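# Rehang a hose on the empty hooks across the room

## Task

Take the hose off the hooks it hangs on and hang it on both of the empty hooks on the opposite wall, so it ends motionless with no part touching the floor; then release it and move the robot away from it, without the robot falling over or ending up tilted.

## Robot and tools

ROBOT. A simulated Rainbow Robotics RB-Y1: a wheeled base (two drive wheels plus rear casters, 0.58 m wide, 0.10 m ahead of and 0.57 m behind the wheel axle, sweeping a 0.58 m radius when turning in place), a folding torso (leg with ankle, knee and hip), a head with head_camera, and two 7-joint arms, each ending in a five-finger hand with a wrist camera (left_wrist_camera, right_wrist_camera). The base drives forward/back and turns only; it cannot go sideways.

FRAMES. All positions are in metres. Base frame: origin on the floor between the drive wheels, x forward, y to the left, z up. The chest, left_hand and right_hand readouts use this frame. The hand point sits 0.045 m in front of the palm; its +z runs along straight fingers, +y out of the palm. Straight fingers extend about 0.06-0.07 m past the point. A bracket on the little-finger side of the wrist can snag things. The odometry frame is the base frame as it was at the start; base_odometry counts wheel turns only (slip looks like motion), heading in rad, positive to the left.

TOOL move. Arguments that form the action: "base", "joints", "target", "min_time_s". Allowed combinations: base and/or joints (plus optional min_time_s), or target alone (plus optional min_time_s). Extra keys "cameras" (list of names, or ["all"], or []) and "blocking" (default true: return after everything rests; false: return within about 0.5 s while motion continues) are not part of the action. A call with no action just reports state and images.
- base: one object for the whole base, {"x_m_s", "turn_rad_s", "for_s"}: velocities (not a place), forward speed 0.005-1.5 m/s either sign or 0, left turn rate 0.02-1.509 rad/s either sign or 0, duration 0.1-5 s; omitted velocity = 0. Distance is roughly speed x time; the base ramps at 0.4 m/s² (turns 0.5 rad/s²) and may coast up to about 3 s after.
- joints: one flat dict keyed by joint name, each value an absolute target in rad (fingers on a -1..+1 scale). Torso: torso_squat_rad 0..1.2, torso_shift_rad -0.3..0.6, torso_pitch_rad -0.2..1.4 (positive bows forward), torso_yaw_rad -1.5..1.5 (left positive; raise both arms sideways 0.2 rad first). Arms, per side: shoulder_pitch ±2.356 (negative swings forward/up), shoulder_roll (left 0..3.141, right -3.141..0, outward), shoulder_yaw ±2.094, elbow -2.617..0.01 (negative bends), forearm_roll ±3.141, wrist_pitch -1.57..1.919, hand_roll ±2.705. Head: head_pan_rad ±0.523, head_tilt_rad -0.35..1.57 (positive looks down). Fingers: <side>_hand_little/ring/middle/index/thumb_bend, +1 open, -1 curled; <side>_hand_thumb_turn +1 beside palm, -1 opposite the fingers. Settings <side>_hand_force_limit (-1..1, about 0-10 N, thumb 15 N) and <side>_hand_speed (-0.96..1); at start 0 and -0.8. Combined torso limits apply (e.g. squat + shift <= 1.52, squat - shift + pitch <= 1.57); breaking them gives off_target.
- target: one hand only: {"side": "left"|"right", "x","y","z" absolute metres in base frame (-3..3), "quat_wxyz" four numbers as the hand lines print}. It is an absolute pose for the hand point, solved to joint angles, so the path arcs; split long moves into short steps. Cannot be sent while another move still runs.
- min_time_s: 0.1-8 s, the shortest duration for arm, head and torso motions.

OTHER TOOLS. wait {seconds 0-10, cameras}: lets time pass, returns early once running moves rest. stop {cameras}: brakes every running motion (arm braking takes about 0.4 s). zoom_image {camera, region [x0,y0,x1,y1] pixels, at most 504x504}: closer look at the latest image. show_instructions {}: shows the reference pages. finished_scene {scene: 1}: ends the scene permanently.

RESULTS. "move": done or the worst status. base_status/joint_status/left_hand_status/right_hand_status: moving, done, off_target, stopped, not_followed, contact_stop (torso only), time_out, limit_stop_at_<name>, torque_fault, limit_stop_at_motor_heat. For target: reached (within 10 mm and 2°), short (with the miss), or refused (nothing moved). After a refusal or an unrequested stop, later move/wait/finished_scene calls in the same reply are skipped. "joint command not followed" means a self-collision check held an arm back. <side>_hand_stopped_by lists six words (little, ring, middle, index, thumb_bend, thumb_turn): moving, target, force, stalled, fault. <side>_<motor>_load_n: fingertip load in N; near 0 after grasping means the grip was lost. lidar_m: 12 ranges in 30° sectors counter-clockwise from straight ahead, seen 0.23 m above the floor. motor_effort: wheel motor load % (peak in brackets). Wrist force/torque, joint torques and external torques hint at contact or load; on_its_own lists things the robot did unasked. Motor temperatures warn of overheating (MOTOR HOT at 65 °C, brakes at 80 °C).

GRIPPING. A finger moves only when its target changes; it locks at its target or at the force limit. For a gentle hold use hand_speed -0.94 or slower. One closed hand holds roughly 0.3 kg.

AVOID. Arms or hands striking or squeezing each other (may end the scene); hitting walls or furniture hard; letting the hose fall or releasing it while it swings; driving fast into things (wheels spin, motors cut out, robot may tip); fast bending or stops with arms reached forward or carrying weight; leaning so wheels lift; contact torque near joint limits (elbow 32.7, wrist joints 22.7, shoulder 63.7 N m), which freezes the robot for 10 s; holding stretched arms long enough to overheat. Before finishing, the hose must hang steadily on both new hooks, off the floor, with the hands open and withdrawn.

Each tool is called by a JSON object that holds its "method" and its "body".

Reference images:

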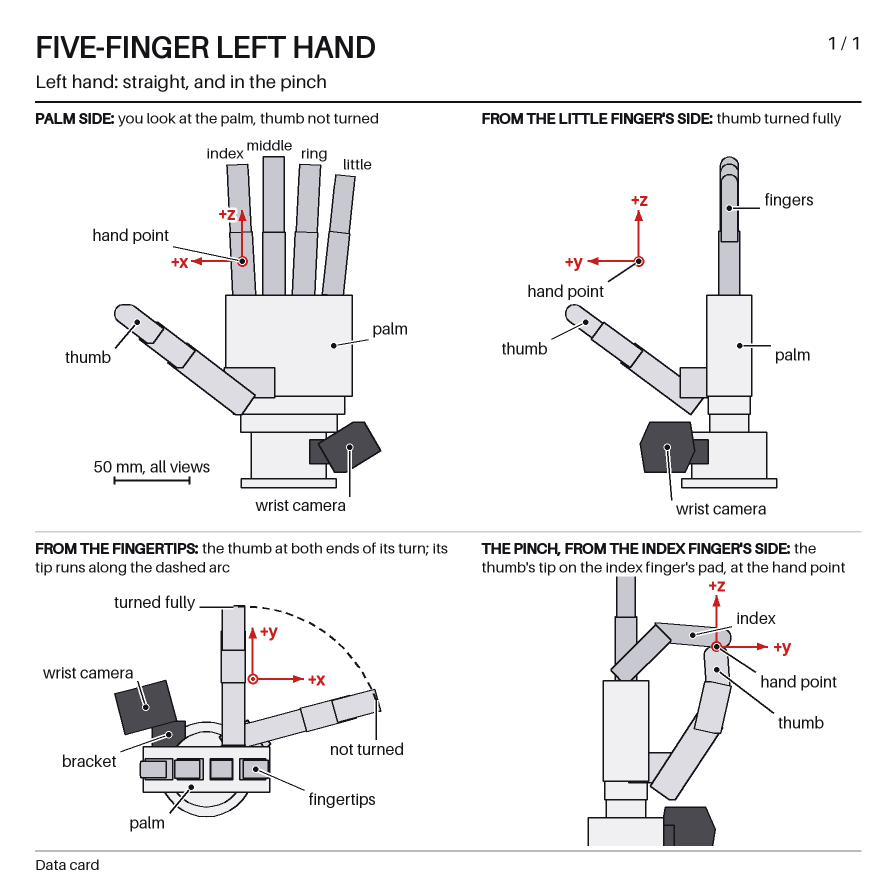

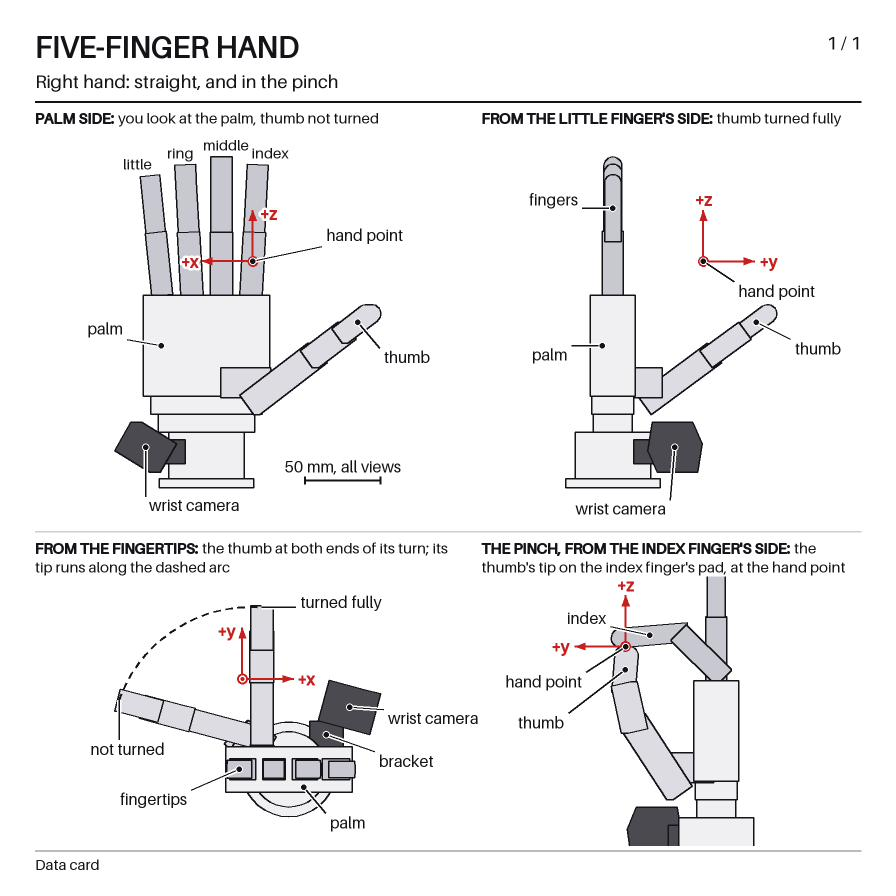

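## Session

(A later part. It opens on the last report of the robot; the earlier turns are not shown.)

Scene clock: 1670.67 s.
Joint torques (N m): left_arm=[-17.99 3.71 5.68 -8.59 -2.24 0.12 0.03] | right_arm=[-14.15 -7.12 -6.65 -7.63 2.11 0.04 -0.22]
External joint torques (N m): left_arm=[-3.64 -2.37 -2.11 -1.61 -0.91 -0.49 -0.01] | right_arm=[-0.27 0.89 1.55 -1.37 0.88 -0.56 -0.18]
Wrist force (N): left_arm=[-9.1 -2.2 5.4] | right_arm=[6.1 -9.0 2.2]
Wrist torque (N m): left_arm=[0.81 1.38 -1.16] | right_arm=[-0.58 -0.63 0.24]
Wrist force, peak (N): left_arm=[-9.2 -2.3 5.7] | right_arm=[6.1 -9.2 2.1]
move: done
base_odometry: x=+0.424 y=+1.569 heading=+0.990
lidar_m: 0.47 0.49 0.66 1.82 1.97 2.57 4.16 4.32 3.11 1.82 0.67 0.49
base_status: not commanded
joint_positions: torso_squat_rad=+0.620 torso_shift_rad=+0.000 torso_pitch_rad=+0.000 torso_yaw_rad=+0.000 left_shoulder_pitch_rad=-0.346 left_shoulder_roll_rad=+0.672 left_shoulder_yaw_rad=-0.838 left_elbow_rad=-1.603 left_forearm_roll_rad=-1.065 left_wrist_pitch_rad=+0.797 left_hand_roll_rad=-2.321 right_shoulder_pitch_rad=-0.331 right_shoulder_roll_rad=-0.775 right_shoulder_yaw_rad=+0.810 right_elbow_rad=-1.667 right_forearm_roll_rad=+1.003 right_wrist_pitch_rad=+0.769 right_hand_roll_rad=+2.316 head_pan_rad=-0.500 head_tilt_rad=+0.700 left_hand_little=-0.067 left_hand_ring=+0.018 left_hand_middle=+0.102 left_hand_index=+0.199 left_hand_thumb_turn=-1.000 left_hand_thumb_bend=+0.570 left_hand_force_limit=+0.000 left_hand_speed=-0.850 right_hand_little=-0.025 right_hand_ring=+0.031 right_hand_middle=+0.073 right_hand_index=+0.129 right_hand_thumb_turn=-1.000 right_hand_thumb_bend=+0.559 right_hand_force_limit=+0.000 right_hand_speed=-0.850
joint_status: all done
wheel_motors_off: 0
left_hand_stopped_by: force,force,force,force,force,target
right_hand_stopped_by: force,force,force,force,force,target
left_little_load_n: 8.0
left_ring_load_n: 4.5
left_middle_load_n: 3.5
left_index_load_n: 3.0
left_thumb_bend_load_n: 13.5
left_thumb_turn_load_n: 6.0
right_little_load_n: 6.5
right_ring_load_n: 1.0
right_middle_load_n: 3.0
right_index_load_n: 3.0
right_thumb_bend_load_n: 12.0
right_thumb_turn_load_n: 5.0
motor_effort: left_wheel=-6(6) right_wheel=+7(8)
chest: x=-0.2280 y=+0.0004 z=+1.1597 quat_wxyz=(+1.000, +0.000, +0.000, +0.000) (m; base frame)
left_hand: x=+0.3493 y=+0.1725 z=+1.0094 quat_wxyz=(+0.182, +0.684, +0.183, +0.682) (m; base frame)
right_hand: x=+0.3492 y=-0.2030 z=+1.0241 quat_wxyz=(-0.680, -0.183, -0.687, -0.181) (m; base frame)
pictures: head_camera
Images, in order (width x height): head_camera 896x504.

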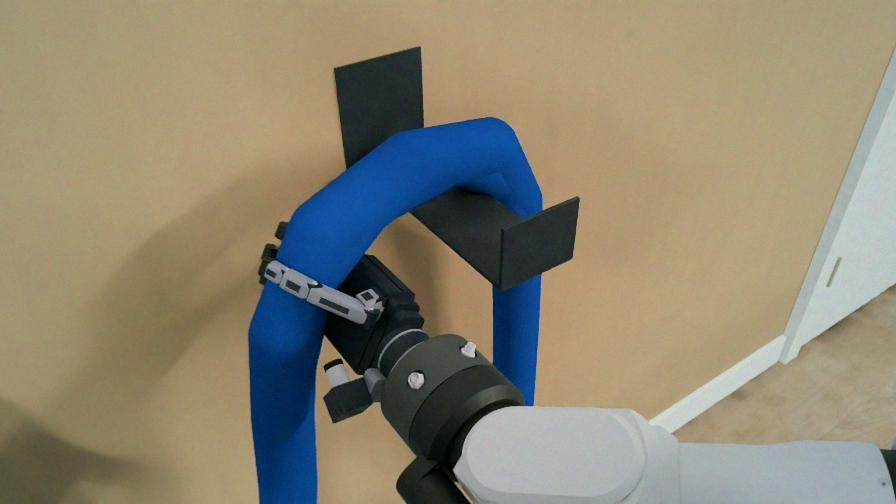

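{"method": "move", "body": {"joints": {"torso_squat_rad":0.7}, "min_time_s": 2, "cameras": ["head_camera"]}}

{"method": "move", "body": {"target": {"side":"right","x":0.355,"y":-0.225,"z":0.98,"quat_wxyz":[0.683,0.183,0.683,0.183]}, "min_time_s": 2, "cameras": ["head_camera"]}}

{"method": "move", "body": {"target": {"side":"left","x":0.355,"y":0.2,"z":0.96,"quat_wxyz":[0.183,0.683,0.183,0.683]}, "min_time_s": 2}}

{"method": "move", "body": {"joints": {"head_pan_rad":0.5,"head_tilt_rad":0.7}, "cameras": ["head_camera"]}}

Scene clock: 1686.17 s.
Joint torques (N m): left_arm=[-17.23 3.33 5.51 -8.71 -2.21 -0.45 -0.12] | right_arm=[-14.17 -7.07 -7.12 -7.92 1.93 -0.3 -0.31]
External joint torques (N m): left_arm=[-2.87 -2.75 -2.28 -1.73 -0.87 -1.05 -0.16] | right_arm=[-0.29 0.94 1.08 -1.66 0.7 -0.9 -0.27]
Wrist force (N): left_arm=[-7.4 -1.8 5.2] | right_arm=[4.3 -8.8 2.0]
Wrist torque (N m): left_arm=[0.82 1.33 -1.04] | right_arm=[-0.56 -0.56 0.11]
Wrist force, peak (N): left_arm=[-9.4 -2.1 5.4] | right_arm=[6.3 -9.2 2.3]
move: done
base_odometry: x=+0.424 y=+1.569 heading=+0.990
lidar_m: 0.46 0.49 0.66 1.81 1.98 2.59 4.16 4.32 3.12 1.82 0.68 0.49
base_status: not commanded
joint_positions: torso_squat_rad=+0.700 torso_shift_rad=+0.000 torso_pitch_rad=+0.000 torso_yaw_rad=+0.000 left_shoulder_pitch_rad=-0.347 left_shoulder_roll_rad=+0.672 left_shoulder_yaw_rad=-0.838 left_elbow_rad=-1.603 left_forearm_roll_rad=-1.065 left_wrist_pitch_rad=+0.797 left_hand_roll_rad=-2.321 right_shoulder_pitch_rad=-0.331 right_shoulder_roll_rad=-0.775 right_shoulder_yaw_rad=+0.810 right_elbow_rad=-1.667 right_forearm_roll_rad=+1.003 right_wrist_pitch_rad=+0.769 right_hand_roll_rad=+2.316 head_pan_rad=-0.500 head_tilt_rad=+0.700 left_hand_little=-0.067 left_hand_ring=+0.018 left_hand_middle=+0.102 left_hand_index=+0.199 left_hand_thumb_turn=-1.000 left_hand_thumb_bend=+0.570 left_hand_force_limit=+0.000 left_hand_speed=-0.850 right_hand_little=-0.025 right_hand_ring=+0.031 right_hand_middle=+0.073 right_hand_index=+0.129 right_hand_thumb_turn=-1.000 right_hand_thumb_bend=+0.559 right_hand_force_limit=+0.000 right_hand_speed=-0.850
joint_status: all done
wheel_motors_off: 0
left_hand_stopped_by: force,force,force,force,force,target
right_hand_stopped_by: force,force,force,force,force,target
left_little_load_n: 7.5
left_ring_load_n: 4.5
left_middle_load_n: 3.5
left_index_load_n: 3.0
left_thumb_bend_load_n: 13.5
left_thumb_turn_load_n: 6.0
right_little_load_n: 6.5
right_ring_load_n: 1.0
right_middle_load_n: 3.0
right_index_load_n: 3.0
right_thumb_bend_load_n: 12.0
right_thumb_turn_load_n: 5.0
motor_effort: left_wheel=-6(6) right_wheel=+7(8)
chest: x=-0.2280 y=+0.0004 z=+1.1253 quat_wxyz=(+1.000, +0.000, +0.000, +0.000) (m; base frame)
left_hand: x=+0.3493 y=+0.1725 z=+0.9753 quat_wxyz=(+0.182, +0.684, +0.183, +0.682) (m; base frame)
right_hand: x=+0.3492 y=-0.2030 z=+0.9898 quat_wxyz=(-0.680, -0.183, -0.686, -0.181) (m; base frame)
pictures: head_camera
Images, in order (width x height): head_camera 896x504.

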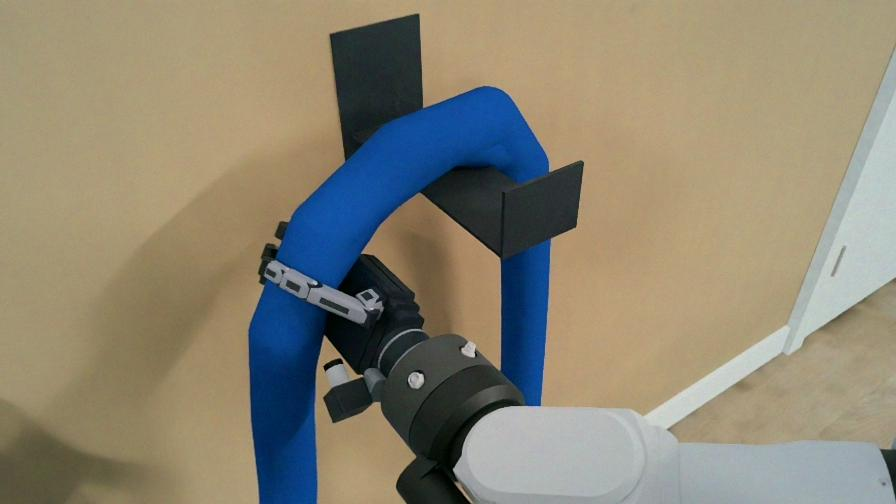

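Scene clock: 1688.50 s.
Joint torques (N m): left_arm=[-17.17 2.39 5.22 -8.82 -2.12 -0.26 0.08] | right_arm=[-11.81 -11.19 -8.09 -6.23 1.16 0.09 -0.82]
External joint torques (N m): left_arm=[-2.81 -3.69 -2.57 -1.83 -0.79 -0.86 0.04] | right_arm=[2.19 -2.45 0.14 -0.24 0.09 -0.74 -0.78]
Wrist force (N): left_arm=[-7.6 -1.7 5.2] | right_arm=[6.1 -5.5 1.7]
Wrist torque (N m): left_arm=[0.82 1.36 -1.04] | right_arm=[-0.50 -0.66 0.02]
Wrist force, peak (N): left_arm=[-7.9 -1.7 5.3] | right_arm=[4.3 -9.3 2.1]
move: done
base_odometry: x=+0.424 y=+1.569 heading=+0.990
lidar_m: 0.46 0.48 0.66 1.82 1.97 2.57 4.16 4.31 3.11 1.81 0.67 0.49
base_status: not commanded
joint_positions: torso_squat_rad=+0.700 torso_shift_rad=+0.000 torso_pitch_rad=+0.000 torso_yaw_rad=+0.000 left_shoulder_pitch_rad=-0.347 left_shoulder_roll_rad=+0.672 left_shoulder_yaw_rad=-0.838 left_elbow_rad=-1.603 left_forearm_roll_rad=-1.065 left_wrist_pitch_rad=+0.797 left_hand_roll_rad=-2.321 right_shoulder_pitch_rad=-0.325 right_shoulder_roll_rad=-0.786 right_shoulder_yaw_rad=+0.796 right_elbow_rad=-1.583 right_forearm_roll_rad=+1.095 right_wrist_pitch_rad=+0.713 right_hand_roll_rad=+2.190 head_pan_rad=-0.500 head_tilt_rad=+0.700 left_hand_little=-0.067 left_hand_ring=+0.018 left_hand_middle=+0.102 left_hand_index=+0.199 left_hand_thumb_turn=-1.000 left_hand_thumb_bend=+0.570 left_hand_force_limit=+0.000 left_hand_speed=-0.850 right_hand_little=-0.025 right_hand_ring=+0.031 right_hand_middle=+0.073 right_hand_index=+0.128 right_hand_thumb_turn=-1.000 right_hand_thumb_bend=+0.559 right_hand_force_limit=+0.000 right_hand_speed=-0.850
joint_status: all done
wheel_motors_off: 0
left_hand_stopped_by: force,force,force,force,force,target
right_hand_stopped_by: force,force,force,force,force,target
left_little_load_n: 7.5
left_ring_load_n: 4.5
left_middle_load_n: 3.5
left_index_load_n: 3.0
left_thumb_bend_load_n: 13.5
left_thumb_turn_load_n: 6.0
right_little_load_n: 7.0
right_ring_load_n: 1.0
right_middle_load_n: 2.5
right_index_load_n: 2.5
right_thumb_bend_load_n: 13.0
right_thumb_turn_load_n: 4.0
motor_effort: left_wheel=-6(6) right_wheel=+7(8)
chest: x=-0.2280 y=+0.0004 z=+1.1253 quat_wxyz=(+1.000, +0.000, +0.000, +0.000) (m; base frame)
left_hand: x=+0.3493 y=+0.1725 z=+0.9753 quat_wxyz=(+0.182, +0.684, +0.183, +0.682) (m; base frame)
right_hand: x=+0.3549 y=-0.2247 z=+0.9798 quat_wxyz=(-0.682, -0.183, -0.684, -0.183) (m; base frame)
right_hand_status: reached (checked arc, planned for 2.0 s): 0 mm and 0.1 deg off.
pictures: head_camera
Images, in order (width x height): head_camera 896x504.

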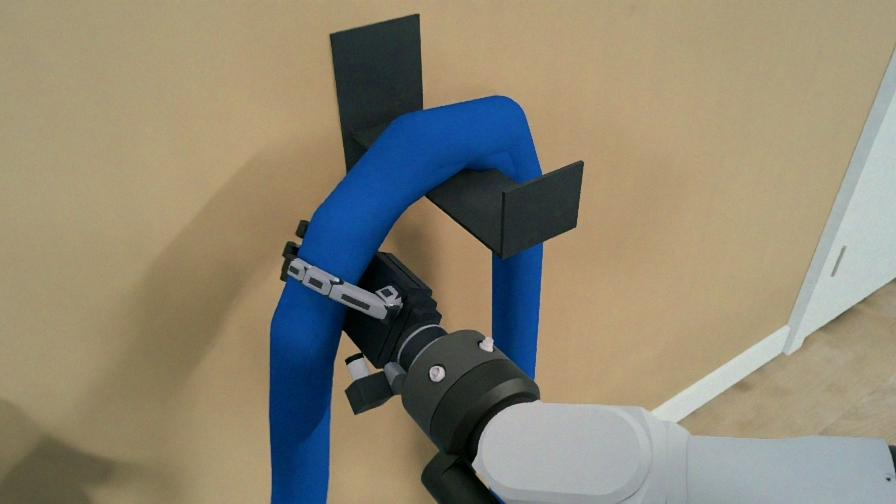

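Scene clock: 1690.83 s.
Joint torques (N m): left_arm=[-12.73 8.31 9.38 -4.66 -0.78 1.28 0.4] | right_arm=[-11.85 -11.46 -8.33 -6.18 1.23 0.08 -0.53]
External joint torques (N m): left_arm=[1.72 1.2 1.53 1.91 0.41 0.4 0.36] | right_arm=[2.15 -2.73 -0.11 -0.19 0.16 -0.75 -0.49]
Wrist force (N): left_arm=[-10.2 5.3 4.6] | right_arm=[6.5 -5.4 1.6]
Wrist torque (N m): left_arm=[0.88 1.44 -0.98] | right_arm=[-0.51 -0.68 0.04]
Wrist force, peak (N): left_arm=[-10.3 5.2 4.6] | right_arm=[6.6 -5.7 1.7]
move: done
base_odometry: x=+0.424 y=+1.569 heading=+0.990
lidar_m: 0.46 0.48 0.66 1.81 1.97 2.57 4.16 4.31 3.12 1.81 0.66 0.49
base_status: not commanded
joint_positions: torso_squat_rad=+0.700 torso_shift_rad=+0.000 torso_pitch_rad=+0.000 torso_yaw_rad=+0.000 left_shoulder_pitch_rad=-0.340 left_shoulder_roll_rad=+0.696 left_shoulder_yaw_rad=-0.829 left_elbow_rad=-1.512 left_forearm_roll_rad=-1.156 left_wrist_pitch_rad=+0.740 left_hand_roll_rad=-2.178 right_shoulder_pitch_rad=-0.325 right_shoulder_roll_rad=-0.786 right_shoulder_yaw_rad=+0.796 right_elbow_rad=-1.583 right_forearm_roll_rad=+1.095 right_wrist_pitch_rad=+0.713 right_hand_roll_rad=+2.190 head_pan_rad=-0.500 head_tilt_rad=+0.700 left_hand_little=-0.067 left_hand_ring=+0.018 left_hand_middle=+0.101 left_hand_index=+0.199 left_hand_thumb_turn=-1.000 left_hand_thumb_bend=+0.570 left_hand_force_limit=+0.000 left_hand_speed=-0.850 right_hand_little=-0.025 right_hand_ring=+0.031 right_hand_middle=+0.073 right_hand_index=+0.128 right_hand_thumb_turn=-1.000 right_hand_thumb_bend=+0.559 right_hand_force_limit=+0.000 right_hand_speed=-0.850
joint_status: all done
wheel_motors_off: 0
left_hand_stopped_by: force,force,force,force,force,target
right_hand_stopped_by: force,force,force,force,force,target
left_little_load_n: 0.0
left_ring_load_n: 2.5
left_middle_load_n: 4.5
left_index_load_n: 1.0
left_thumb_bend_load_n: 9.5
left_thumb_turn_load_n: -3.5
right_little_load_n: 7.0
right_ring_load_n: 1.0
right_middle_load_n: 2.5
right_index_load_n: 2.0
right_thumb_bend_load_n: 13.0
right_thumb_turn_load_n: 4.0
motor_effort: left_wheel=-6(6) right_wheel=+7(8)
chest: x=-0.2280 y=+0.0004 z=+1.1253 quat_wxyz=(+1.000, +0.000, +0.000, +0.000) (m; base frame)
left_hand: x=+0.3549 y=+0.1993 z=+0.9600 quat_wxyz=(+0.183, +0.684, +0.183, +0.682) (m; base frame)
left_hand_status: reached (checked arc, planned for 2.0 s): 1 mm and 0.1 deg off.
right_hand: x=+0.3549 y=-0.2247 z=+0.9798 quat_wxyz=(-0.682, -0.183, -0.684, -0.183) (m; base frame)
pictures: none

Scene clock: 1692.17 s.
Joint torques (N m): left_arm=[-12.23 8.79 9.61 -5.03 -1.06 1.39 0.68] | right_arm=[-12.05 -11.07 -8.49 -5.97 1.28 0.11 -0.71]
External joint torques (N m): left_arm=[2.22 1.68 1.76 1.54 0.13 0.51 0.63] | right_arm=[1.94 -2.33 -0.26 0.03 0.22 -0.72 -0.66]
Wrist force (N): left_arm=[-10.1 5.2 4.7] | right_arm=[6.7 -5.2 1.7]
Wrist torque (N m): left_arm=[0.86 1.42 -0.95] | right_arm=[-0.50 -0.72 0.08]
Wrist force, peak (N): left_arm=[-10.4 5.1 4.7] | right_arm=[6.5 -5.8 1.6]
move: done
base_odometry: x=+0.424 y=+1.569 heading=+0.990
lidar_m: 0.46 0.48 0.66 1.82 1.98 2.57 4.16 4.31 3.10 1.82 0.67 0.49
base_status: not commanded
joint_positions: torso_squat_rad=+0.700 torso_shift_rad=+0.000 torso_pitch_rad=+0.000 torso_yaw_rad=+0.000 left_shoulder_pitch_rad=-0.340 left_shoulder_roll_rad=+0.696 left_shoulder_yaw_rad=-0.829 left_elbow_rad=-1.512 left_forearm_roll_rad=-1.156 left_wrist_pitch_rad=+0.740 left_hand_roll_rad=-2.178 right_shoulder_pitch_rad=-0.325 right_shoulder_roll_rad=-0.786 right_shoulder_yaw_rad=+0.796 right_elbow_rad=-1.583 right_forearm_roll_rad=+1.095 right_wrist_pitch_rad=+0.713 right_hand_roll_rad=+2.190 head_pan_rad=+0.500 head_tilt_rad=+0.700 left_hand_little=-0.067 left_hand_ring=+0.018 left_hand_middle=+0.101 left_hand_index=+0.199 left_hand_thumb_turn=-1.000 left_hand_thumb_bend=+0.570 left_hand_force_limit=+0.000 left_hand_speed=-0.850 right_hand_little=-0.025 right_hand_ring=+0.031 right_hand_middle=+0.073 right_hand_index=+0.128 right_hand_thumb_turn=-1.000 right_hand_thumb_bend=+0.559 right_hand_force_limit=+0.000 right_hand_speed=-0.850
joint_status: all done
wheel_motors_off: 0
left_hand_stopped_by: force,force,force,force,force,target
right_hand_stopped_by: force,force,force,force,force,target
left_little_load_n: 0.0
left_ring_load_n: 2.5
left_middle_load_n: 4.5
left_index_load_n: 1.0
left_thumb_bend_load_n: 9.5
left_thumb_turn_load_n: -3.5
right_little_load_n: 7.0
right_ring_load_n: 1.0
right_middle_load_n: 2.5
right_index_load_n: 2.0
right_thumb_bend_load_n: 13.0
right_thumb_turn_load_n: 4.0
motor_effort: left_wheel=-6(6) right_wheel=+7(7)
chest: x=-0.2280 y=+0.0004 z=+1.1253 quat_wxyz=(+1.000, +0.000, +0.000, +0.000) (m; base frame)
left_hand: x=+0.3549 y=+0.1993 z=+0.9600 quat_wxyz=(+0.183, +0.684, +0.183, +0.682) (m; base frame)
right_hand: x=+0.3549 y=-0.2247 z=+0.9798 quat_wxyz=(-0.682, -0.183, -0.684, -0.183) (m; base frame)
pictures: head_camera
Images, in order (width x height): head_camera 896x504.

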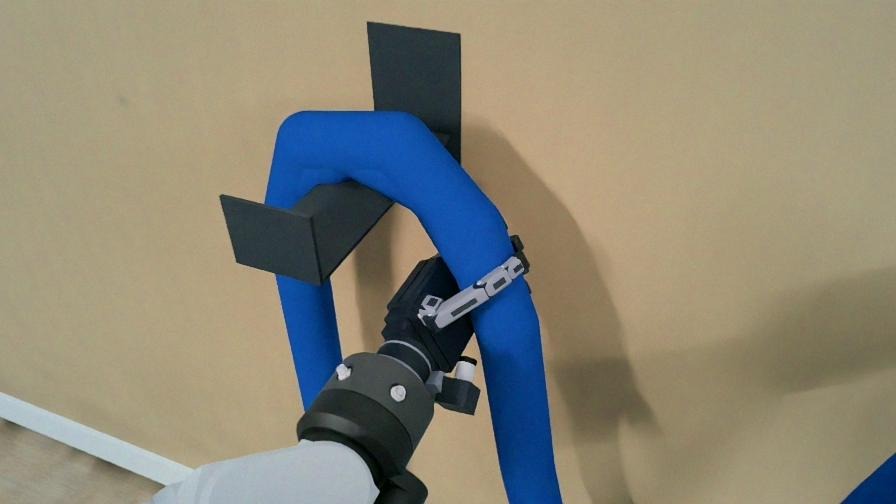

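{"method": "move", "body": {"joints": {"right_hand_thumb_bend":1.0,"left_hand_thumb_bend":1.0}, "cameras": ["head_camera"]}}

{"method": "move", "body": {"joints": {"right_hand_index":1.0,"right_hand_middle":1.0,"right_hand_ring":1.0,"right_hand_little":1.0,"left_hand_index":1.0,"left_hand_middle":1.0,"left_hand_ring":1.0,"left_hand_little":1.0}, "cameras": ["head_camera"]}}

{"method": "move", "body": {"joints": {"head_pan_rad":-0.5,"head_tilt_rad":0.7}, "cameras": ["head_camera"]}}

Scene clock: 1722.23 s.
Joint torques (N m): left_arm=[-13.4 7.6 8.12 -5.82 -0.82 1 0.38] | right_arm=[-12.03 -10.72 -7.82 -6.48 1.46 0.15 -0.61]
External joint torques (N m): left_arm=[1.06 0.48 0.27 0.75 0.36 0.12 0.33] | right_arm=[1.97 -1.98 0.4 -0.48 0.39 -0.69 -0.57]
Wrist force (N): left_arm=[-9.4 2.2 5.2] | right_arm=[6.1 -6.0 1.7]
Wrist torque (N m): left_arm=[0.82 1.34 -1.13] | right_arm=[-0.51 -0.61 0.16]
Wrist force, peak (N): left_arm=[-10.4 5.2 4.9] | right_arm=[6.3 -6.3 2.2]
move: done
base_odometry: x=+0.424 y=+1.569 heading=+0.990
lidar_m: 0.47 0.48 0.66 1.82 1.98 2.56 4.16 4.32 3.12 1.82 0.67 0.49
base_status: not commanded
joint_positions: torso_squat_rad=+0.700 torso_shift_rad=+0.000 torso_pitch_rad=+0.000 torso_yaw_rad=+0.000 left_shoulder_pitch_rad=-0.340 left_shoulder_roll_rad=+0.696 left_shoulder_yaw_rad=-0.829 left_elbow_rad=-1.512 left_forearm_roll_rad=-1.156 left_wrist_pitch_rad=+0.740 left_hand_roll_rad=-2.178 right_shoulder_pitch_rad=-0.324 right_shoulder_roll_rad=-0.786 right_shoulder_yaw_rad=+0.796 right_elbow_rad=-1.583 right_forearm_roll_rad=+1.095 right_wrist_pitch_rad=+0.713 right_hand_roll_rad=+2.190 head_pan_rad=+0.500 head_tilt_rad=+0.700 left_hand_little=-0.067 left_hand_ring=+0.017 left_hand_middle=+0.101 left_hand_index=+0.198 left_hand_thumb_turn=-1.000 left_hand_thumb_bend=+1.000 left_hand_force_limit=+0.000 left_hand_speed=-0.850 right_hand_little=-0.025 right_hand_ring=+0.030 right_hand_middle=+0.072 right_hand_index=+0.128 right_hand_thumb_turn=-1.000 right_hand_thumb_bend=+1.000 right_hand_force_limit=+0.000 right_hand_speed=-0.850
joint_status: all done
wheel_motors_off: 0
left_hand_stopped_by: force,force,force,force,target,target
right_hand_stopped_by: force,force,force,force,target,target
left_little_load_n: 1.0
left_ring_load_n: 0.0
left_middle_load_n: 0.0
left_index_load_n: 0.0
left_thumb_bend_load_n: 0.0
left_thumb_turn_load_n: 0.0
right_little_load_n: 1.0
right_ring_load_n: 0.0
right_middle_load_n: 0.0
right_index_load_n: 0.0
right_thumb_bend_load_n: 0.0
right_thumb_turn_load_n: 0.0
motor_effort: left_wheel=-6(6) right_wheel=+8(8)
chest: x=-0.2280 y=+0.0004 z=+1.1253 quat_wxyz=(+1.000, +0.000, +0.000, +0.000) (m; base frame)
left_hand: x=+0.3549 y=+0.1996 z=+0.9599 quat_wxyz=(+0.183, +0.684, +0.183, +0.682) (m; base frame)
right_hand: x=+0.3549 y=-0.2248 z=+0.9798 quat_wxyz=(-0.682, -0.183, -0.684, -0.183) (m; base frame)
pictures: head_camera
Images, in order (width x height): head_camera 896x504.

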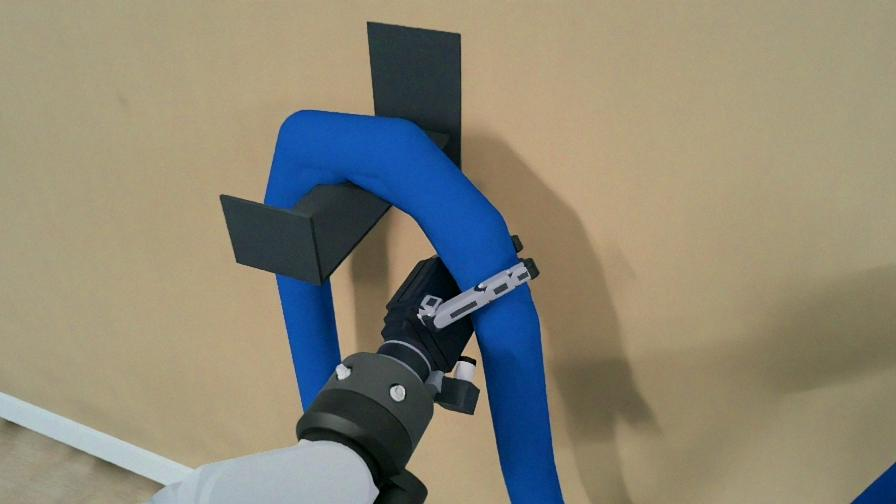

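Scene clock: 1725.27 s.
Joint torques (N m): left_arm=[-13.59 7.88 8.46 -5.98 -1.03 1.18 0.49] | right_arm=[-11.9 -10.86 -8.06 -6.38 1.29 0.11 -0.45]
External joint torques (N m): left_arm=[0.87 0.76 0.61 0.59 0.16 0.29 0.46] | right_arm=[2.1 -2.11 0.17 -0.39 0.21 -0.73 -0.42]
Wrist force (N): left_arm=[-9.1 2.0 5.1] | right_arm=[5.9 -5.8 1.8]
Wrist torque (N m): left_arm=[0.71 1.32 -1.15] | right_arm=[-0.55 -0.53 0.15]
Wrist force, peak (N): left_arm=[-9.4 2.1 5.3] | right_arm=[6.3 -6.3 2.2]
move: done
base_odometry: x=+0.424 y=+1.569 heading=+0.990
lidar_m: 0.46 0.48 0.67 1.82 1.98 2.58 4.16 4.32 3.11 1.81 0.67 0.48
base_status: not commanded
joint_positions: torso_squat_rad=+0.700 torso_shift_rad=+0.000 torso_pitch_rad=+0.000 torso_yaw_rad=+0.000 left_shoulder_pitch_rad=-0.340 left_shoulder_roll_rad=+0.696 left_shoulder_yaw_rad=-0.829 left_elbow_rad=-1.512 left_forearm_roll_rad=-1.156 left_wrist_pitch_rad=+0.740 left_hand_roll_rad=-2.178 right_shoulder_pitch_rad=-0.324 right_shoulder_roll_rad=-0.786 right_shoulder_yaw_rad=+0.796 right_elbow_rad=-1.583 right_forearm_roll_rad=+1.095 right_wrist_pitch_rad=+0.713 right_hand_roll_rad=+2.190 head_pan_rad=+0.500 head_tilt_rad=+0.700 left_hand_little=+1.000 left_hand_ring=+1.000 left_hand_middle=+1.000 left_hand_index=+1.000 left_hand_thumb_turn=-1.000 left_hand_thumb_bend=+1.000 left_hand_force_limit=+0.000 left_hand_speed=-0.850 right_hand_little=+1.000 right_hand_ring=+1.000 right_hand_middle=+1.000 right_hand_index=+1.000 right_hand_thumb_turn=-1.000 right_hand_thumb_bend=+1.000 right_hand_force_limit=+0.000 right_hand_speed=-0.850
joint_status: all done
wheel_motors_off: 0
left_hand_stopped_by: target,target,target,target,target,target
right_hand_stopped_by: target,target,target,target,target,target
left_little_load_n: 0.0
left_ring_load_n: 0.0
left_middle_load_n: 0.0
left_index_load_n: 0.0
left_thumb_bend_load_n: 0.0
left_thumb_turn_load_n: -0.5
right_little_load_n: 0.0
right_ring_load_n: 0.0
right_middle_load_n: 0.0
right_index_load_n: 0.0
right_thumb_bend_load_n: -0.5
right_thumb_turn_load_n: -0.5
motor_effort: left_wheel=-6(6) right_wheel=+7(8)
chest: x=-0.2280 y=+0.0004 z=+1.1253 quat_wxyz=(+1.000, +0.000, +0.000, +0.000) (m; base frame)
left_hand: x=+0.3549 y=+0.1996 z=+0.9599 quat_wxyz=(+0.183, +0.684, +0.183, +0.682) (m; base frame)
right_hand: x=+0.3549 y=-0.2248 z=+0.9798 quat_wxyz=(-0.682, -0.183, -0.684, -0.183) (m; base frame)
pictures: head_camera
Images, in order (width x height): head_camera 896x504.

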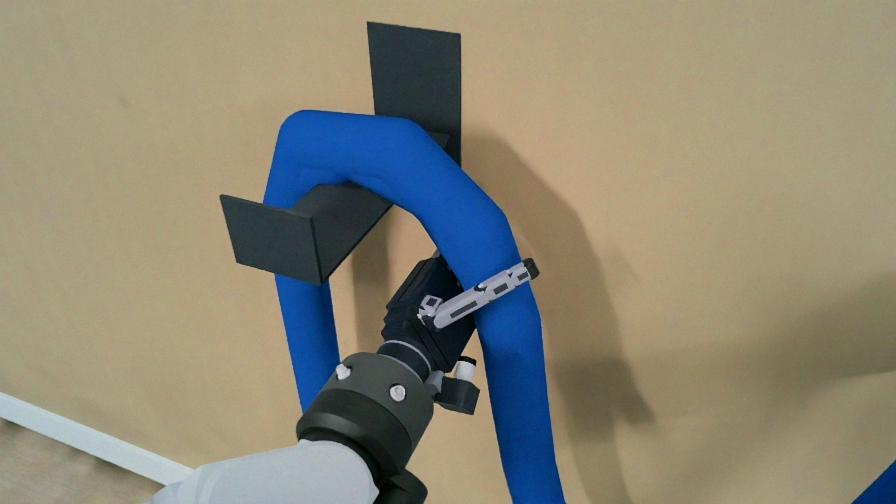

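Scene clock: 1726.60 s.
Joint torques (N m): left_arm=[-13.48 8.27 8.49 -5.88 -1.01 1.05 0.45] | right_arm=[-12.28 -10.75 -8.2 -6.43 1.17 0.35 -0.54]
External joint torques (N m): left_arm=[0.98 1.15 0.64 0.68 0.19 0.16 0.42] | right_arm=[1.71 -2 0.03 -0.44 0.09 -0.49 -0.51]
Wrist force (N): left_arm=[-9.2 2.4 5.3] | right_arm=[5.8 -5.9 2.0]
Wrist torque (N m): left_arm=[0.77 1.34 -1.15] | right_arm=[-0.59 -0.57 0.17]
Wrist force, peak (N): left_arm=[-9.1 2.6 5.4] | right_arm=[6.4 -6.0 2.3]
move: done
base_odometry: x=+0.424 y=+1.569 heading=+0.990
lidar_m: 0.47 0.48 0.67 1.82 1.98 2.58 4.16 4.31 3.12 1.82 0.67 0.49
base_status: not commanded
joint_positions: torso_squat_rad=+0.700 torso_shift_rad=+0.000 torso_pitch_rad=+0.000 torso_yaw_rad=+0.000 left_shoulder_pitch_rad=-0.340 left_shoulder_roll_rad=+0.696 left_shoulder_yaw_rad=-0.829 left_elbow_rad=-1.512 left_forearm_roll_rad=-1.156 left_wrist_pitch_rad=+0.740 left_hand_roll_rad=-2.178 right_shoulder_pitch_rad=-0.324 right_shoulder_roll_rad=-0.786 right_shoulder_yaw_rad=+0.796 right_elbow_rad=-1.583 right_forearm_roll_rad=+1.095 right_wrist_pitch_rad=+0.713 right_hand_roll_rad=+2.190 head_pan_rad=-0.500 head_tilt_rad=+0.700 left_hand_little=+1.000 left_hand_ring=+1.000 left_hand_middle=+1.000 left_hand_index=+1.000 left_hand_thumb_turn=-1.000 left_hand_thumb_bend=+1.000 left_hand_force_limit=+0.000 left_hand_speed=-0.850 right_hand_little=+1.000 right_hand_ring=+1.000 right_hand_middle=+1.000 right_hand_index=+1.000 right_hand_thumb_turn=-1.000 right_hand_thumb_bend=+1.000 right_hand_force_limit=+0.000 right_hand_speed=-0.850
joint_status: all done
wheel_motors_off: 0
left_hand_stopped_by: target,target,target,target,target,target
right_hand_stopped_by: target,target,target,target,target,target
left_little_load_n: 0.5
left_ring_load_n: 0.0
left_middle_load_n: 0.0
left_index_load_n: 0.0
left_thumb_bend_load_n: 0.0
left_thumb_turn_load_n: 0.0
right_little_load_n: 0.0
right_ring_load_n: 0.0
right_middle_load_n: 0.0
right_index_load_n: 0.0
right_thumb_bend_load_n: 0.0
right_thumb_turn_load_n: -0.5
motor_effort: left_wheel=-6(6) right_wheel=+7(8)
chest: x=-0.2280 y=+0.0004 z=+1.1253 quat_wxyz=(+1.000, +0.000, +0.000, +0.000) (m; base frame)
left_hand: x=+0.3549 y=+0.1996 z=+0.9599 quat_wxyz=(+0.183, +0.684, +0.183, +0.682) (m; base frame)
right_hand: x=+0.3549 y=-0.2248 z=+0.9798 quat_wxyz=(-0.682, -0.183, -0.684, -0.183) (m; base frame)
pictures: head_camera
Images, in order (width x height): head_camera 896x504.

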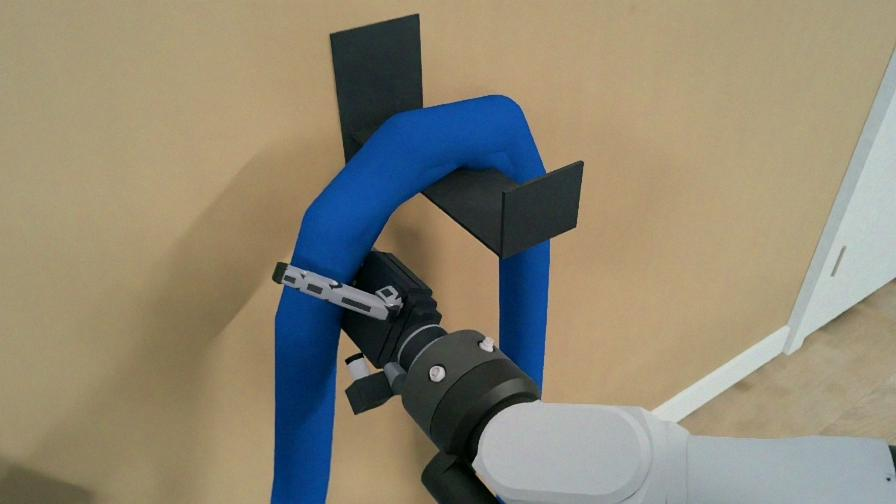

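{"method": "move", "body": {"target": {"side":"right","x":0.35,"y":-0.22,"z":0.945,"quat_wxyz":[0.683,0.183,0.683,0.183]}, "min_time_s": 2.5}}

{"method": "move", "body": {"target": {"side":"left","x":0.35,"y":0.195,"z":0.925,"quat_wxyz":[0.183,0.683,0.183,0.683]}, "min_time_s": 2.5}}

{"method": "move", "body": {"joints": {"head_pan_rad":0.5,"head_tilt_rad":0.8}, "cameras": ["head_camera","left_wrist_camera","right_wrist_camera"]}}

{"method": "move", "body": {"joints": {"head_pan_rad":-0.5,"head_tilt_rad":0.8}, "cameras": ["head_camera"]}}

Scene clock: 1739.17 s.
Joint torques (N m): left_arm=[-14.11 7.78 8.16 -6.08 -1.41 0.91 0.31] | right_arm=[-10.97 -6.17 -4.31 -5.73 1.31 0.83 -0.45]
External joint torques (N m): left_arm=[0.35 0.65 0.31 0.48 -0.21 0.02 0.28] | right_arm=[2.84 1.9 3.22 0.31 0.32 -0.24 -0.42]
Motor temperatures (°C): left_arm=[33 34 32 29 31 39 34] | right_arm=[31 31 33 30 33 36 38]
Wrist force (N): left_arm=[-8.8 2.4 5.2] | right_arm=[4.0 -4.9 2.0]
Wrist torque (N m): left_arm=[0.80 1.29 -1.14] | right_arm=[-0.53 -0.57 0.10]
Wrist force, peak (N): left_arm=[-9.3 2.4 5.3] | right_arm=[6.5 -6.2 1.8]
move: done
base_odometry: x=+0.424 y=+1.569 heading=+0.990
lidar_m: 0.46 0.49 0.66 1.82 1.98 2.58 4.16 4.31 3.13 1.82 0.68 0.49
base_status: not commanded
joint_positions: torso_squat_rad=+0.700 torso_shift_rad=+0.000 torso_pitch_rad=+0.000 torso_yaw_rad=+0.000 left_shoulder_pitch_rad=-0.340 left_shoulder_roll_rad=+0.696 left_shoulder_yaw_rad=-0.829 left_elbow_rad=-1.512 left_forearm_roll_rad=-1.156 left_wrist_pitch_rad=+0.740 left_hand_roll_rad=-2.178 right_shoulder_pitch_rad=-0.313 right_shoulder_roll_rad=-0.716 right_shoulder_yaw_rad=+0.827 right_elbow_rad=-1.459 right_forearm_roll_rad=+1.249 right_wrist_pitch_rad=+0.717 right_hand_roll_rad=+2.058 head_pan_rad=-0.500 head_tilt_rad=+0.700 left_hand_little=+1.000 left_hand_ring=+1.000 left_hand_middle=+1.000 left_hand_index=+1.000 left_hand_thumb_turn=-1.000 left_hand_thumb_bend=+1.000 left_hand_force_limit=+0.000 left_hand_speed=-0.850 right_hand_little=+1.000 right_hand_ring=+1.000 right_hand_middle=+1.000 right_hand_index=+1.000 right_hand_thumb_turn=-1.000 right_hand_thumb_bend=+1.000 right_hand_force_limit=+0.000 right_hand_speed=-0.850
joint_status: all done
wheel_motors_off: 0
left_hand_stopped_by: target,target,target,target,target,target
right_hand_stopped_by: target,target,target,target,target,target
left_little_load_n: 0.0
left_ring_load_n: 0.0
left_middle_load_n: 0.0
left_index_load_n: 0.0
left_thumb_bend_load_n: 0.0
left_thumb_turn_load_n: -0.5
right_little_load_n: 0.0
right_ring_load_n: 0.0
right_middle_load_n: 0.0
right_index_load_n: 0.0
right_thumb_bend_load_n: 0.0
right_thumb_turn_load_n: 0.0
motor_effort: left_wheel=-6(6) right_wheel=+7(8)
chest: x=-0.2280 y=+0.0004 z=+1.1253 quat_wxyz=(+1.000, +0.000, +0.000, +0.000) (m; base frame)
left_hand: x=+0.3549 y=+0.1996 z=+0.9599 quat_wxyz=(+0.183, +0.684, +0.183, +0.682) (m; base frame)
right_hand: x=+0.3500 y=-0.2201 z=+0.9454 quat_wxyz=(-0.682, -0.183, -0.684, -0.182) (m; base frame)
right_hand_status: reached (checked arc, planned for 2.5 s): 0 mm and 0.2 deg off.
pictures: none

Scene clock: 1742.00 s.
Joint torques (N m): left_arm=[-11.83 4.74 4.43 -5.28 -1.1 1.53 0.14] | right_arm=[-11.09 -6.06 -4.32 -5.71 1.23 0.7 -0.46]
External joint torques (N m): left_arm=[2.48 -1.77 -2.67 1.13 0.03 0.39 0.11] | right_arm=[2.71 2.01 3.21 0.33 0.24 -0.37 -0.44]
Wrist force (N): left_arm=[-8.6 3.0 5.2] | right_arm=[4.2 -5.0 2.6]
Wrist torque (N m): left_arm=[0.78 1.35 -1.20] | right_arm=[-0.57 -0.58 0.16]
Wrist force, peak (N): left_arm=[-9.0 3.4 5.1] | right_arm=[4.6 -5.3 2.3]
move: done
base_odometry: x=+0.424 y=+1.569 heading=+0.990
lidar_m: 0.47 0.49 0.66 1.81 1.98 2.58 4.15 4.33 3.12 1.83 0.67 0.49
base_status: not commanded
joint_positions: torso_squat_rad=+0.700 torso_shift_rad=+0.000 torso_pitch_rad=+0.000 torso_yaw_rad=+0.000 left_shoulder_pitch_rad=-0.337 left_shoulder_roll_rad=+0.628 left_shoulder_yaw_rad=-0.867 left_elbow_rad=-1.373 left_forearm_roll_rad=-1.303 left_wrist_pitch_rad=+0.752 left_hand_roll_rad=-2.034 right_shoulder_pitch_rad=-0.313 right_shoulder_roll_rad=-0.716 right_shoulder_yaw_rad=+0.827 right_elbow_rad=-1.459 right_forearm_roll_rad=+1.249 right_wrist_pitch_rad=+0.717 right_hand_roll_rad=+2.058 head_pan_rad=-0.500 head_tilt_rad=+0.700 left_hand_little=+1.000 left_hand_ring=+1.000 left_hand_middle=+1.000 left_hand_index=+1.000 left_hand_thumb_turn=-1.000 left_hand_thumb_bend=+1.000 left_hand_force_limit=+0.000 left_hand_speed=-0.850 right_hand_little=+1.000 right_hand_ring=+1.000 right_hand_middle=+1.000 right_hand_index=+1.000 right_hand_thumb_turn=-1.000 right_hand_thumb_bend=+1.000 right_hand_force_limit=+0.000 right_hand_speed=-0.850
joint_status: all done
wheel_motors_off: 0
left_hand_stopped_by: target,target,target,target,target,target
right_hand_stopped_by: target,target,target,target,target,target
left_little_load_n: 0.0
left_ring_load_n: 0.0
left_middle_load_n: 0.0
left_index_load_n: 0.0
left_thumb_bend_load_n: 0.0
left_thumb_turn_load_n: 0.0
right_little_load_n: 0.0
right_ring_load_n: 0.0
right_middle_load_n: 0.0
right_index_load_n: 0.0
right_thumb_bend_load_n: 0.0
right_thumb_turn_load_n: 0.0
motor_effort: left_wheel=-6(6) right_wheel=+7(8)
chest: x=-0.2280 y=+0.0004 z=+1.1253 quat_wxyz=(+1.000, +0.000, +0.000, +0.000) (m; base frame)
left_hand: x=+0.3500 y=+0.1950 z=+0.9255 quat_wxyz=(+0.182, +0.684, +0.183, +0.682) (m; base frame)
left_hand_status: reached (checked arc, planned for 2.5 s): 0 mm and 0.2 deg off.
right_hand: x=+0.3500 y=-0.2201 z=+0.9454 quat_wxyz=(-0.682, -0.183, -0.684, -0.182) (m; base frame)
pictures: none

Scene clock: 1743.33 s.
Joint torques (N m): left_arm=[-12.18 4.38 4.56 -5.61 -1.11 1.35 0.44] | right_arm=[-11.21 -6.24 -4.24 -5.81 1.12 0.78 -0.32]
External joint torques (N m): left_arm=[2.13 -2.13 -2.53 0.8 0.02 0.21 0.41] | right_arm=[2.6 1.84 3.29 0.22 0.13 -0.29 -0.29]
Wrist force (N): left_arm=[-8.4 3.2 5.2] | right_arm=[4.4 -4.8 2.0]
Wrist torque (N m): left_arm=[0.82 1.33 -1.20] | right_arm=[-0.52 -0.60 0.16]
Wrist force, peak (N): left_arm=[-8.7 3.2 5.2] | right_arm=[4.2 -5.6 2.4]
move: done
base_odometry: x=+0.424 y=+1.569 heading=+0.990
lidar_m: 0.46 0.49 0.66 1.81 1.99 2.58 4.16 4.32 3.11 1.81 0.66 0.49
base_status: not commanded
joint_positions: torso_squat_rad=+0.700 torso_shift_rad=+0.000 torso_pitch_rad=+0.000 torso_yaw_rad=+0.000 left_shoulder_pitch_rad=-0.337 left_shoulder_roll_rad=+0.628 left_shoulder_yaw_rad=-0.867 left_elbow_rad=-1.373 left_forearm_roll_rad=-1.303 left_wrist_pitch_rad=+0.752 left_hand_roll_rad=-2.034 right_shoulder_pitch_rad=-0.313 right_shoulder_roll_rad=-0.716 right_shoulder_yaw_rad=+0.827 right_elbow_rad=-1.459 right_forearm_roll_rad=+1.249 right_wrist_pitch_rad=+0.717 right_hand_roll_rad=+2.058 head_pan_rad=+0.500 head_tilt_rad=+0.800 left_hand_little=+1.000 left_hand_ring=+1.000 left_hand_middle=+1.000 left_hand_index=+1.000 left_hand_thumb_turn=-1.000 left_hand_thumb_bend=+1.000 left_hand_force_limit=+0.000 left_hand_speed=-0.850 right_hand_little=+1.000 right_hand_ring=+1.000 right_hand_middle=+1.000 right_hand_index=+1.000 right_hand_thumb_turn=-1.000 right_hand_thumb_bend=+1.000 right_hand_force_limit=+0.000 right_hand_speed=-0.850
joint_status: all done
wheel_motors_off: 0
left_hand_stopped_by: target,target,target,target,target,target
right_hand_stopped_by: target,target,target,target,target,target
left_little_load_n: 0.0
left_ring_load_n: 0.0
left_middle_load_n: 0.0
left_index_load_n: 0.0
left_thumb_bend_load_n: 0.0
left_thumb_turn_load_n: 0.0
right_little_load_n: 0.0
right_ring_load_n: -0.5
right_middle_load_n: 0.0
right_index_load_n: 0.0
right_thumb_bend_load_n: -0.5
right_thumb_turn_load_n: -0.5
motor_effort: left_wheel=-6(6) right_wheel=+7(8)
chest: x=-0.2280 y=+0.0004 z=+1.1253 quat_wxyz=(+1.000, +0.000, +0.000, +0.000) (m; base frame)
left_hand: x=+0.3500 y=+0.1951 z=+0.9255 quat_wxyz=(+0.182, +0.684, +0.183, +0.682) (m; base frame)
right_hand: x=+0.3500 y=-0.2201 z=+0.9454 quat_wxyz=(-0.682, -0.183, -0.684, -0.182) (m; base frame)
pictures: head_camera, left_wrist_camera, right_wrist_camera
Images, in order (width x height): head_camera 896x504, left_wrist_camera 504x504, right_wrist_camera 504x504.

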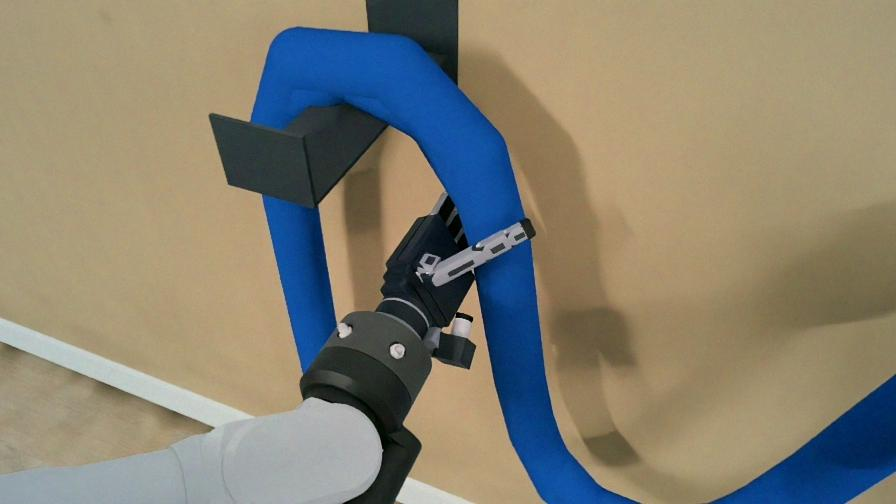

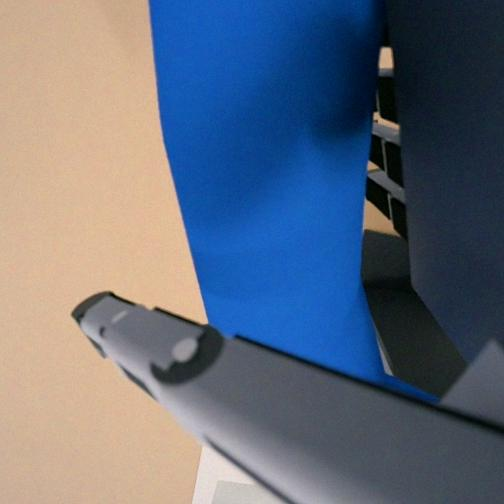

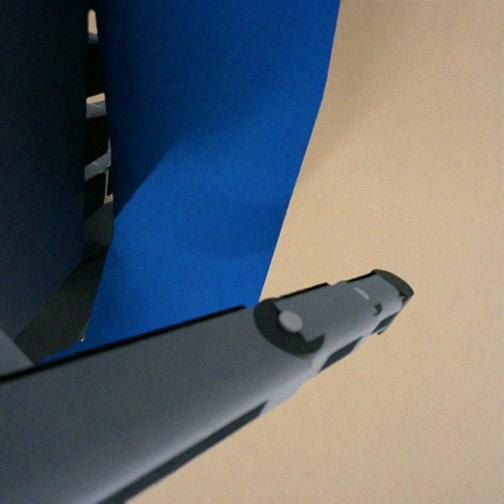

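Scene clock: 1744.67 s.
Joint torques (N m): left_arm=[-12.88 4.16 4.58 -5.65 -1.37 1.32 0.54] | right_arm=[-10.63 -6.46 -4.28 -5.85 1.12 0.74 -0.37]
External joint torques (N m): left_arm=[1.43 -2.35 -2.52 0.76 -0.24 0.18 0.51] | right_arm=[3.18 1.62 3.25 0.19 0.13 -0.33 -0.34]
Wrist force (N): left_arm=[-8.5 3.3 5.0] | right_arm=[4.2 -5.1 1.8]
Wrist torque (N m): left_arm=[0.85 1.33 -1.19] | right_arm=[-0.55 -0.55 0.14]
Wrist force, peak (N): left_arm=[-8.7 3.3 5.2] | right_arm=[4.5 -5.4 2.4]
move: done
base_odometry: x=+0.424 y=+1.569 heading=+0.990
lidar_m: 0.46 0.49 0.65 1.82 1.98 2.58 4.16 4.32 3.11 1.82 0.66 0.49
base_status: not commanded
joint_positions: torso_squat_rad=+0.700 torso_shift_rad=+0.000 torso_pitch_rad=+0.000 torso_yaw_rad=+0.000 left_shoulder_pitch_rad=-0.337 left_shoulder_roll_rad=+0.628 left_shoulder_yaw_rad=-0.867 left_elbow_rad=-1.373 left_forearm_roll_rad=-1.303 left_wrist_pitch_rad=+0.752 left_hand_roll_rad=-2.034 right_shoulder_pitch_rad=-0.313 right_shoulder_roll_rad=-0.716 right_shoulder_yaw_rad=+0.827 right_elbow_rad=-1.459 right_forearm_roll_rad=+1.249 right_wrist_pitch_rad=+0.717 right_hand_roll_rad=+2.058 head_pan_rad=-0.500 head_tilt_rad=+0.800 left_hand_little=+1.000 left_hand_ring=+1.000 left_hand_middle=+1.000 left_hand_index=+1.000 left_hand_thumb_turn=-1.000 left_hand_thumb_bend=+1.000 left_hand_force_limit=+0.000 left_hand_speed=-0.850 right_hand_little=+1.000 right_hand_ring=+1.000 right_hand_middle=+1.000 right_hand_index=+1.000 right_hand_thumb_turn=-1.000 right_hand_thumb_bend=+1.000 right_hand_force_limit=+0.000 right_hand_speed=-0.850
joint_status: all done
wheel_motors_off: 0
left_hand_stopped_by: target,target,target,target,target,target
right_hand_stopped_by: target,target,target,target,target,target
left_little_load_n: 0.0
left_ring_load_n: 0.0
left_middle_load_n: 0.0
left_index_load_n: 0.0
left_thumb_bend_load_n: 0.0
left_thumb_turn_load_n: 0.0
right_little_load_n: 0.0
right_ring_load_n: 0.0
right_middle_load_n: 0.0
right_index_load_n: 0.0
right_thumb_bend_load_n: 0.0
right_thumb_turn_load_n: -0.5
motor_effort: left_wheel=-6(6) right_wheel=+7(8)
chest: x=-0.2280 y=+0.0004 z=+1.1253 quat_wxyz=(+1.000, +0.000, +0.000, +0.000) (m; base frame)
left_hand: x=+0.3500 y=+0.1951 z=+0.9255 quat_wxyz=(+0.182, +0.684, +0.183, +0.682) (m; base frame)
right_hand: x=+0.3500 y=-0.2201 z=+0.9454 quat_wxyz=(-0.682, -0.183, -0.684, -0.182) (m; base frame)
pictures: head_camera
Images, in order (width x height): head_camera 896x504.

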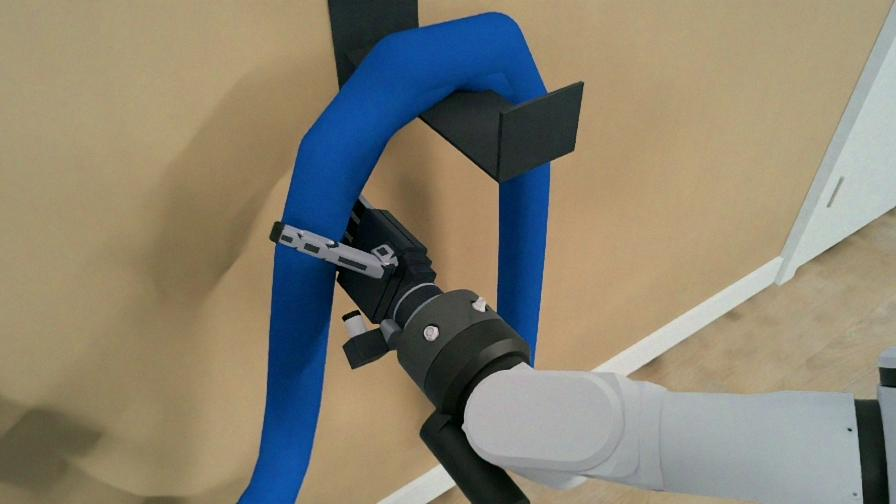

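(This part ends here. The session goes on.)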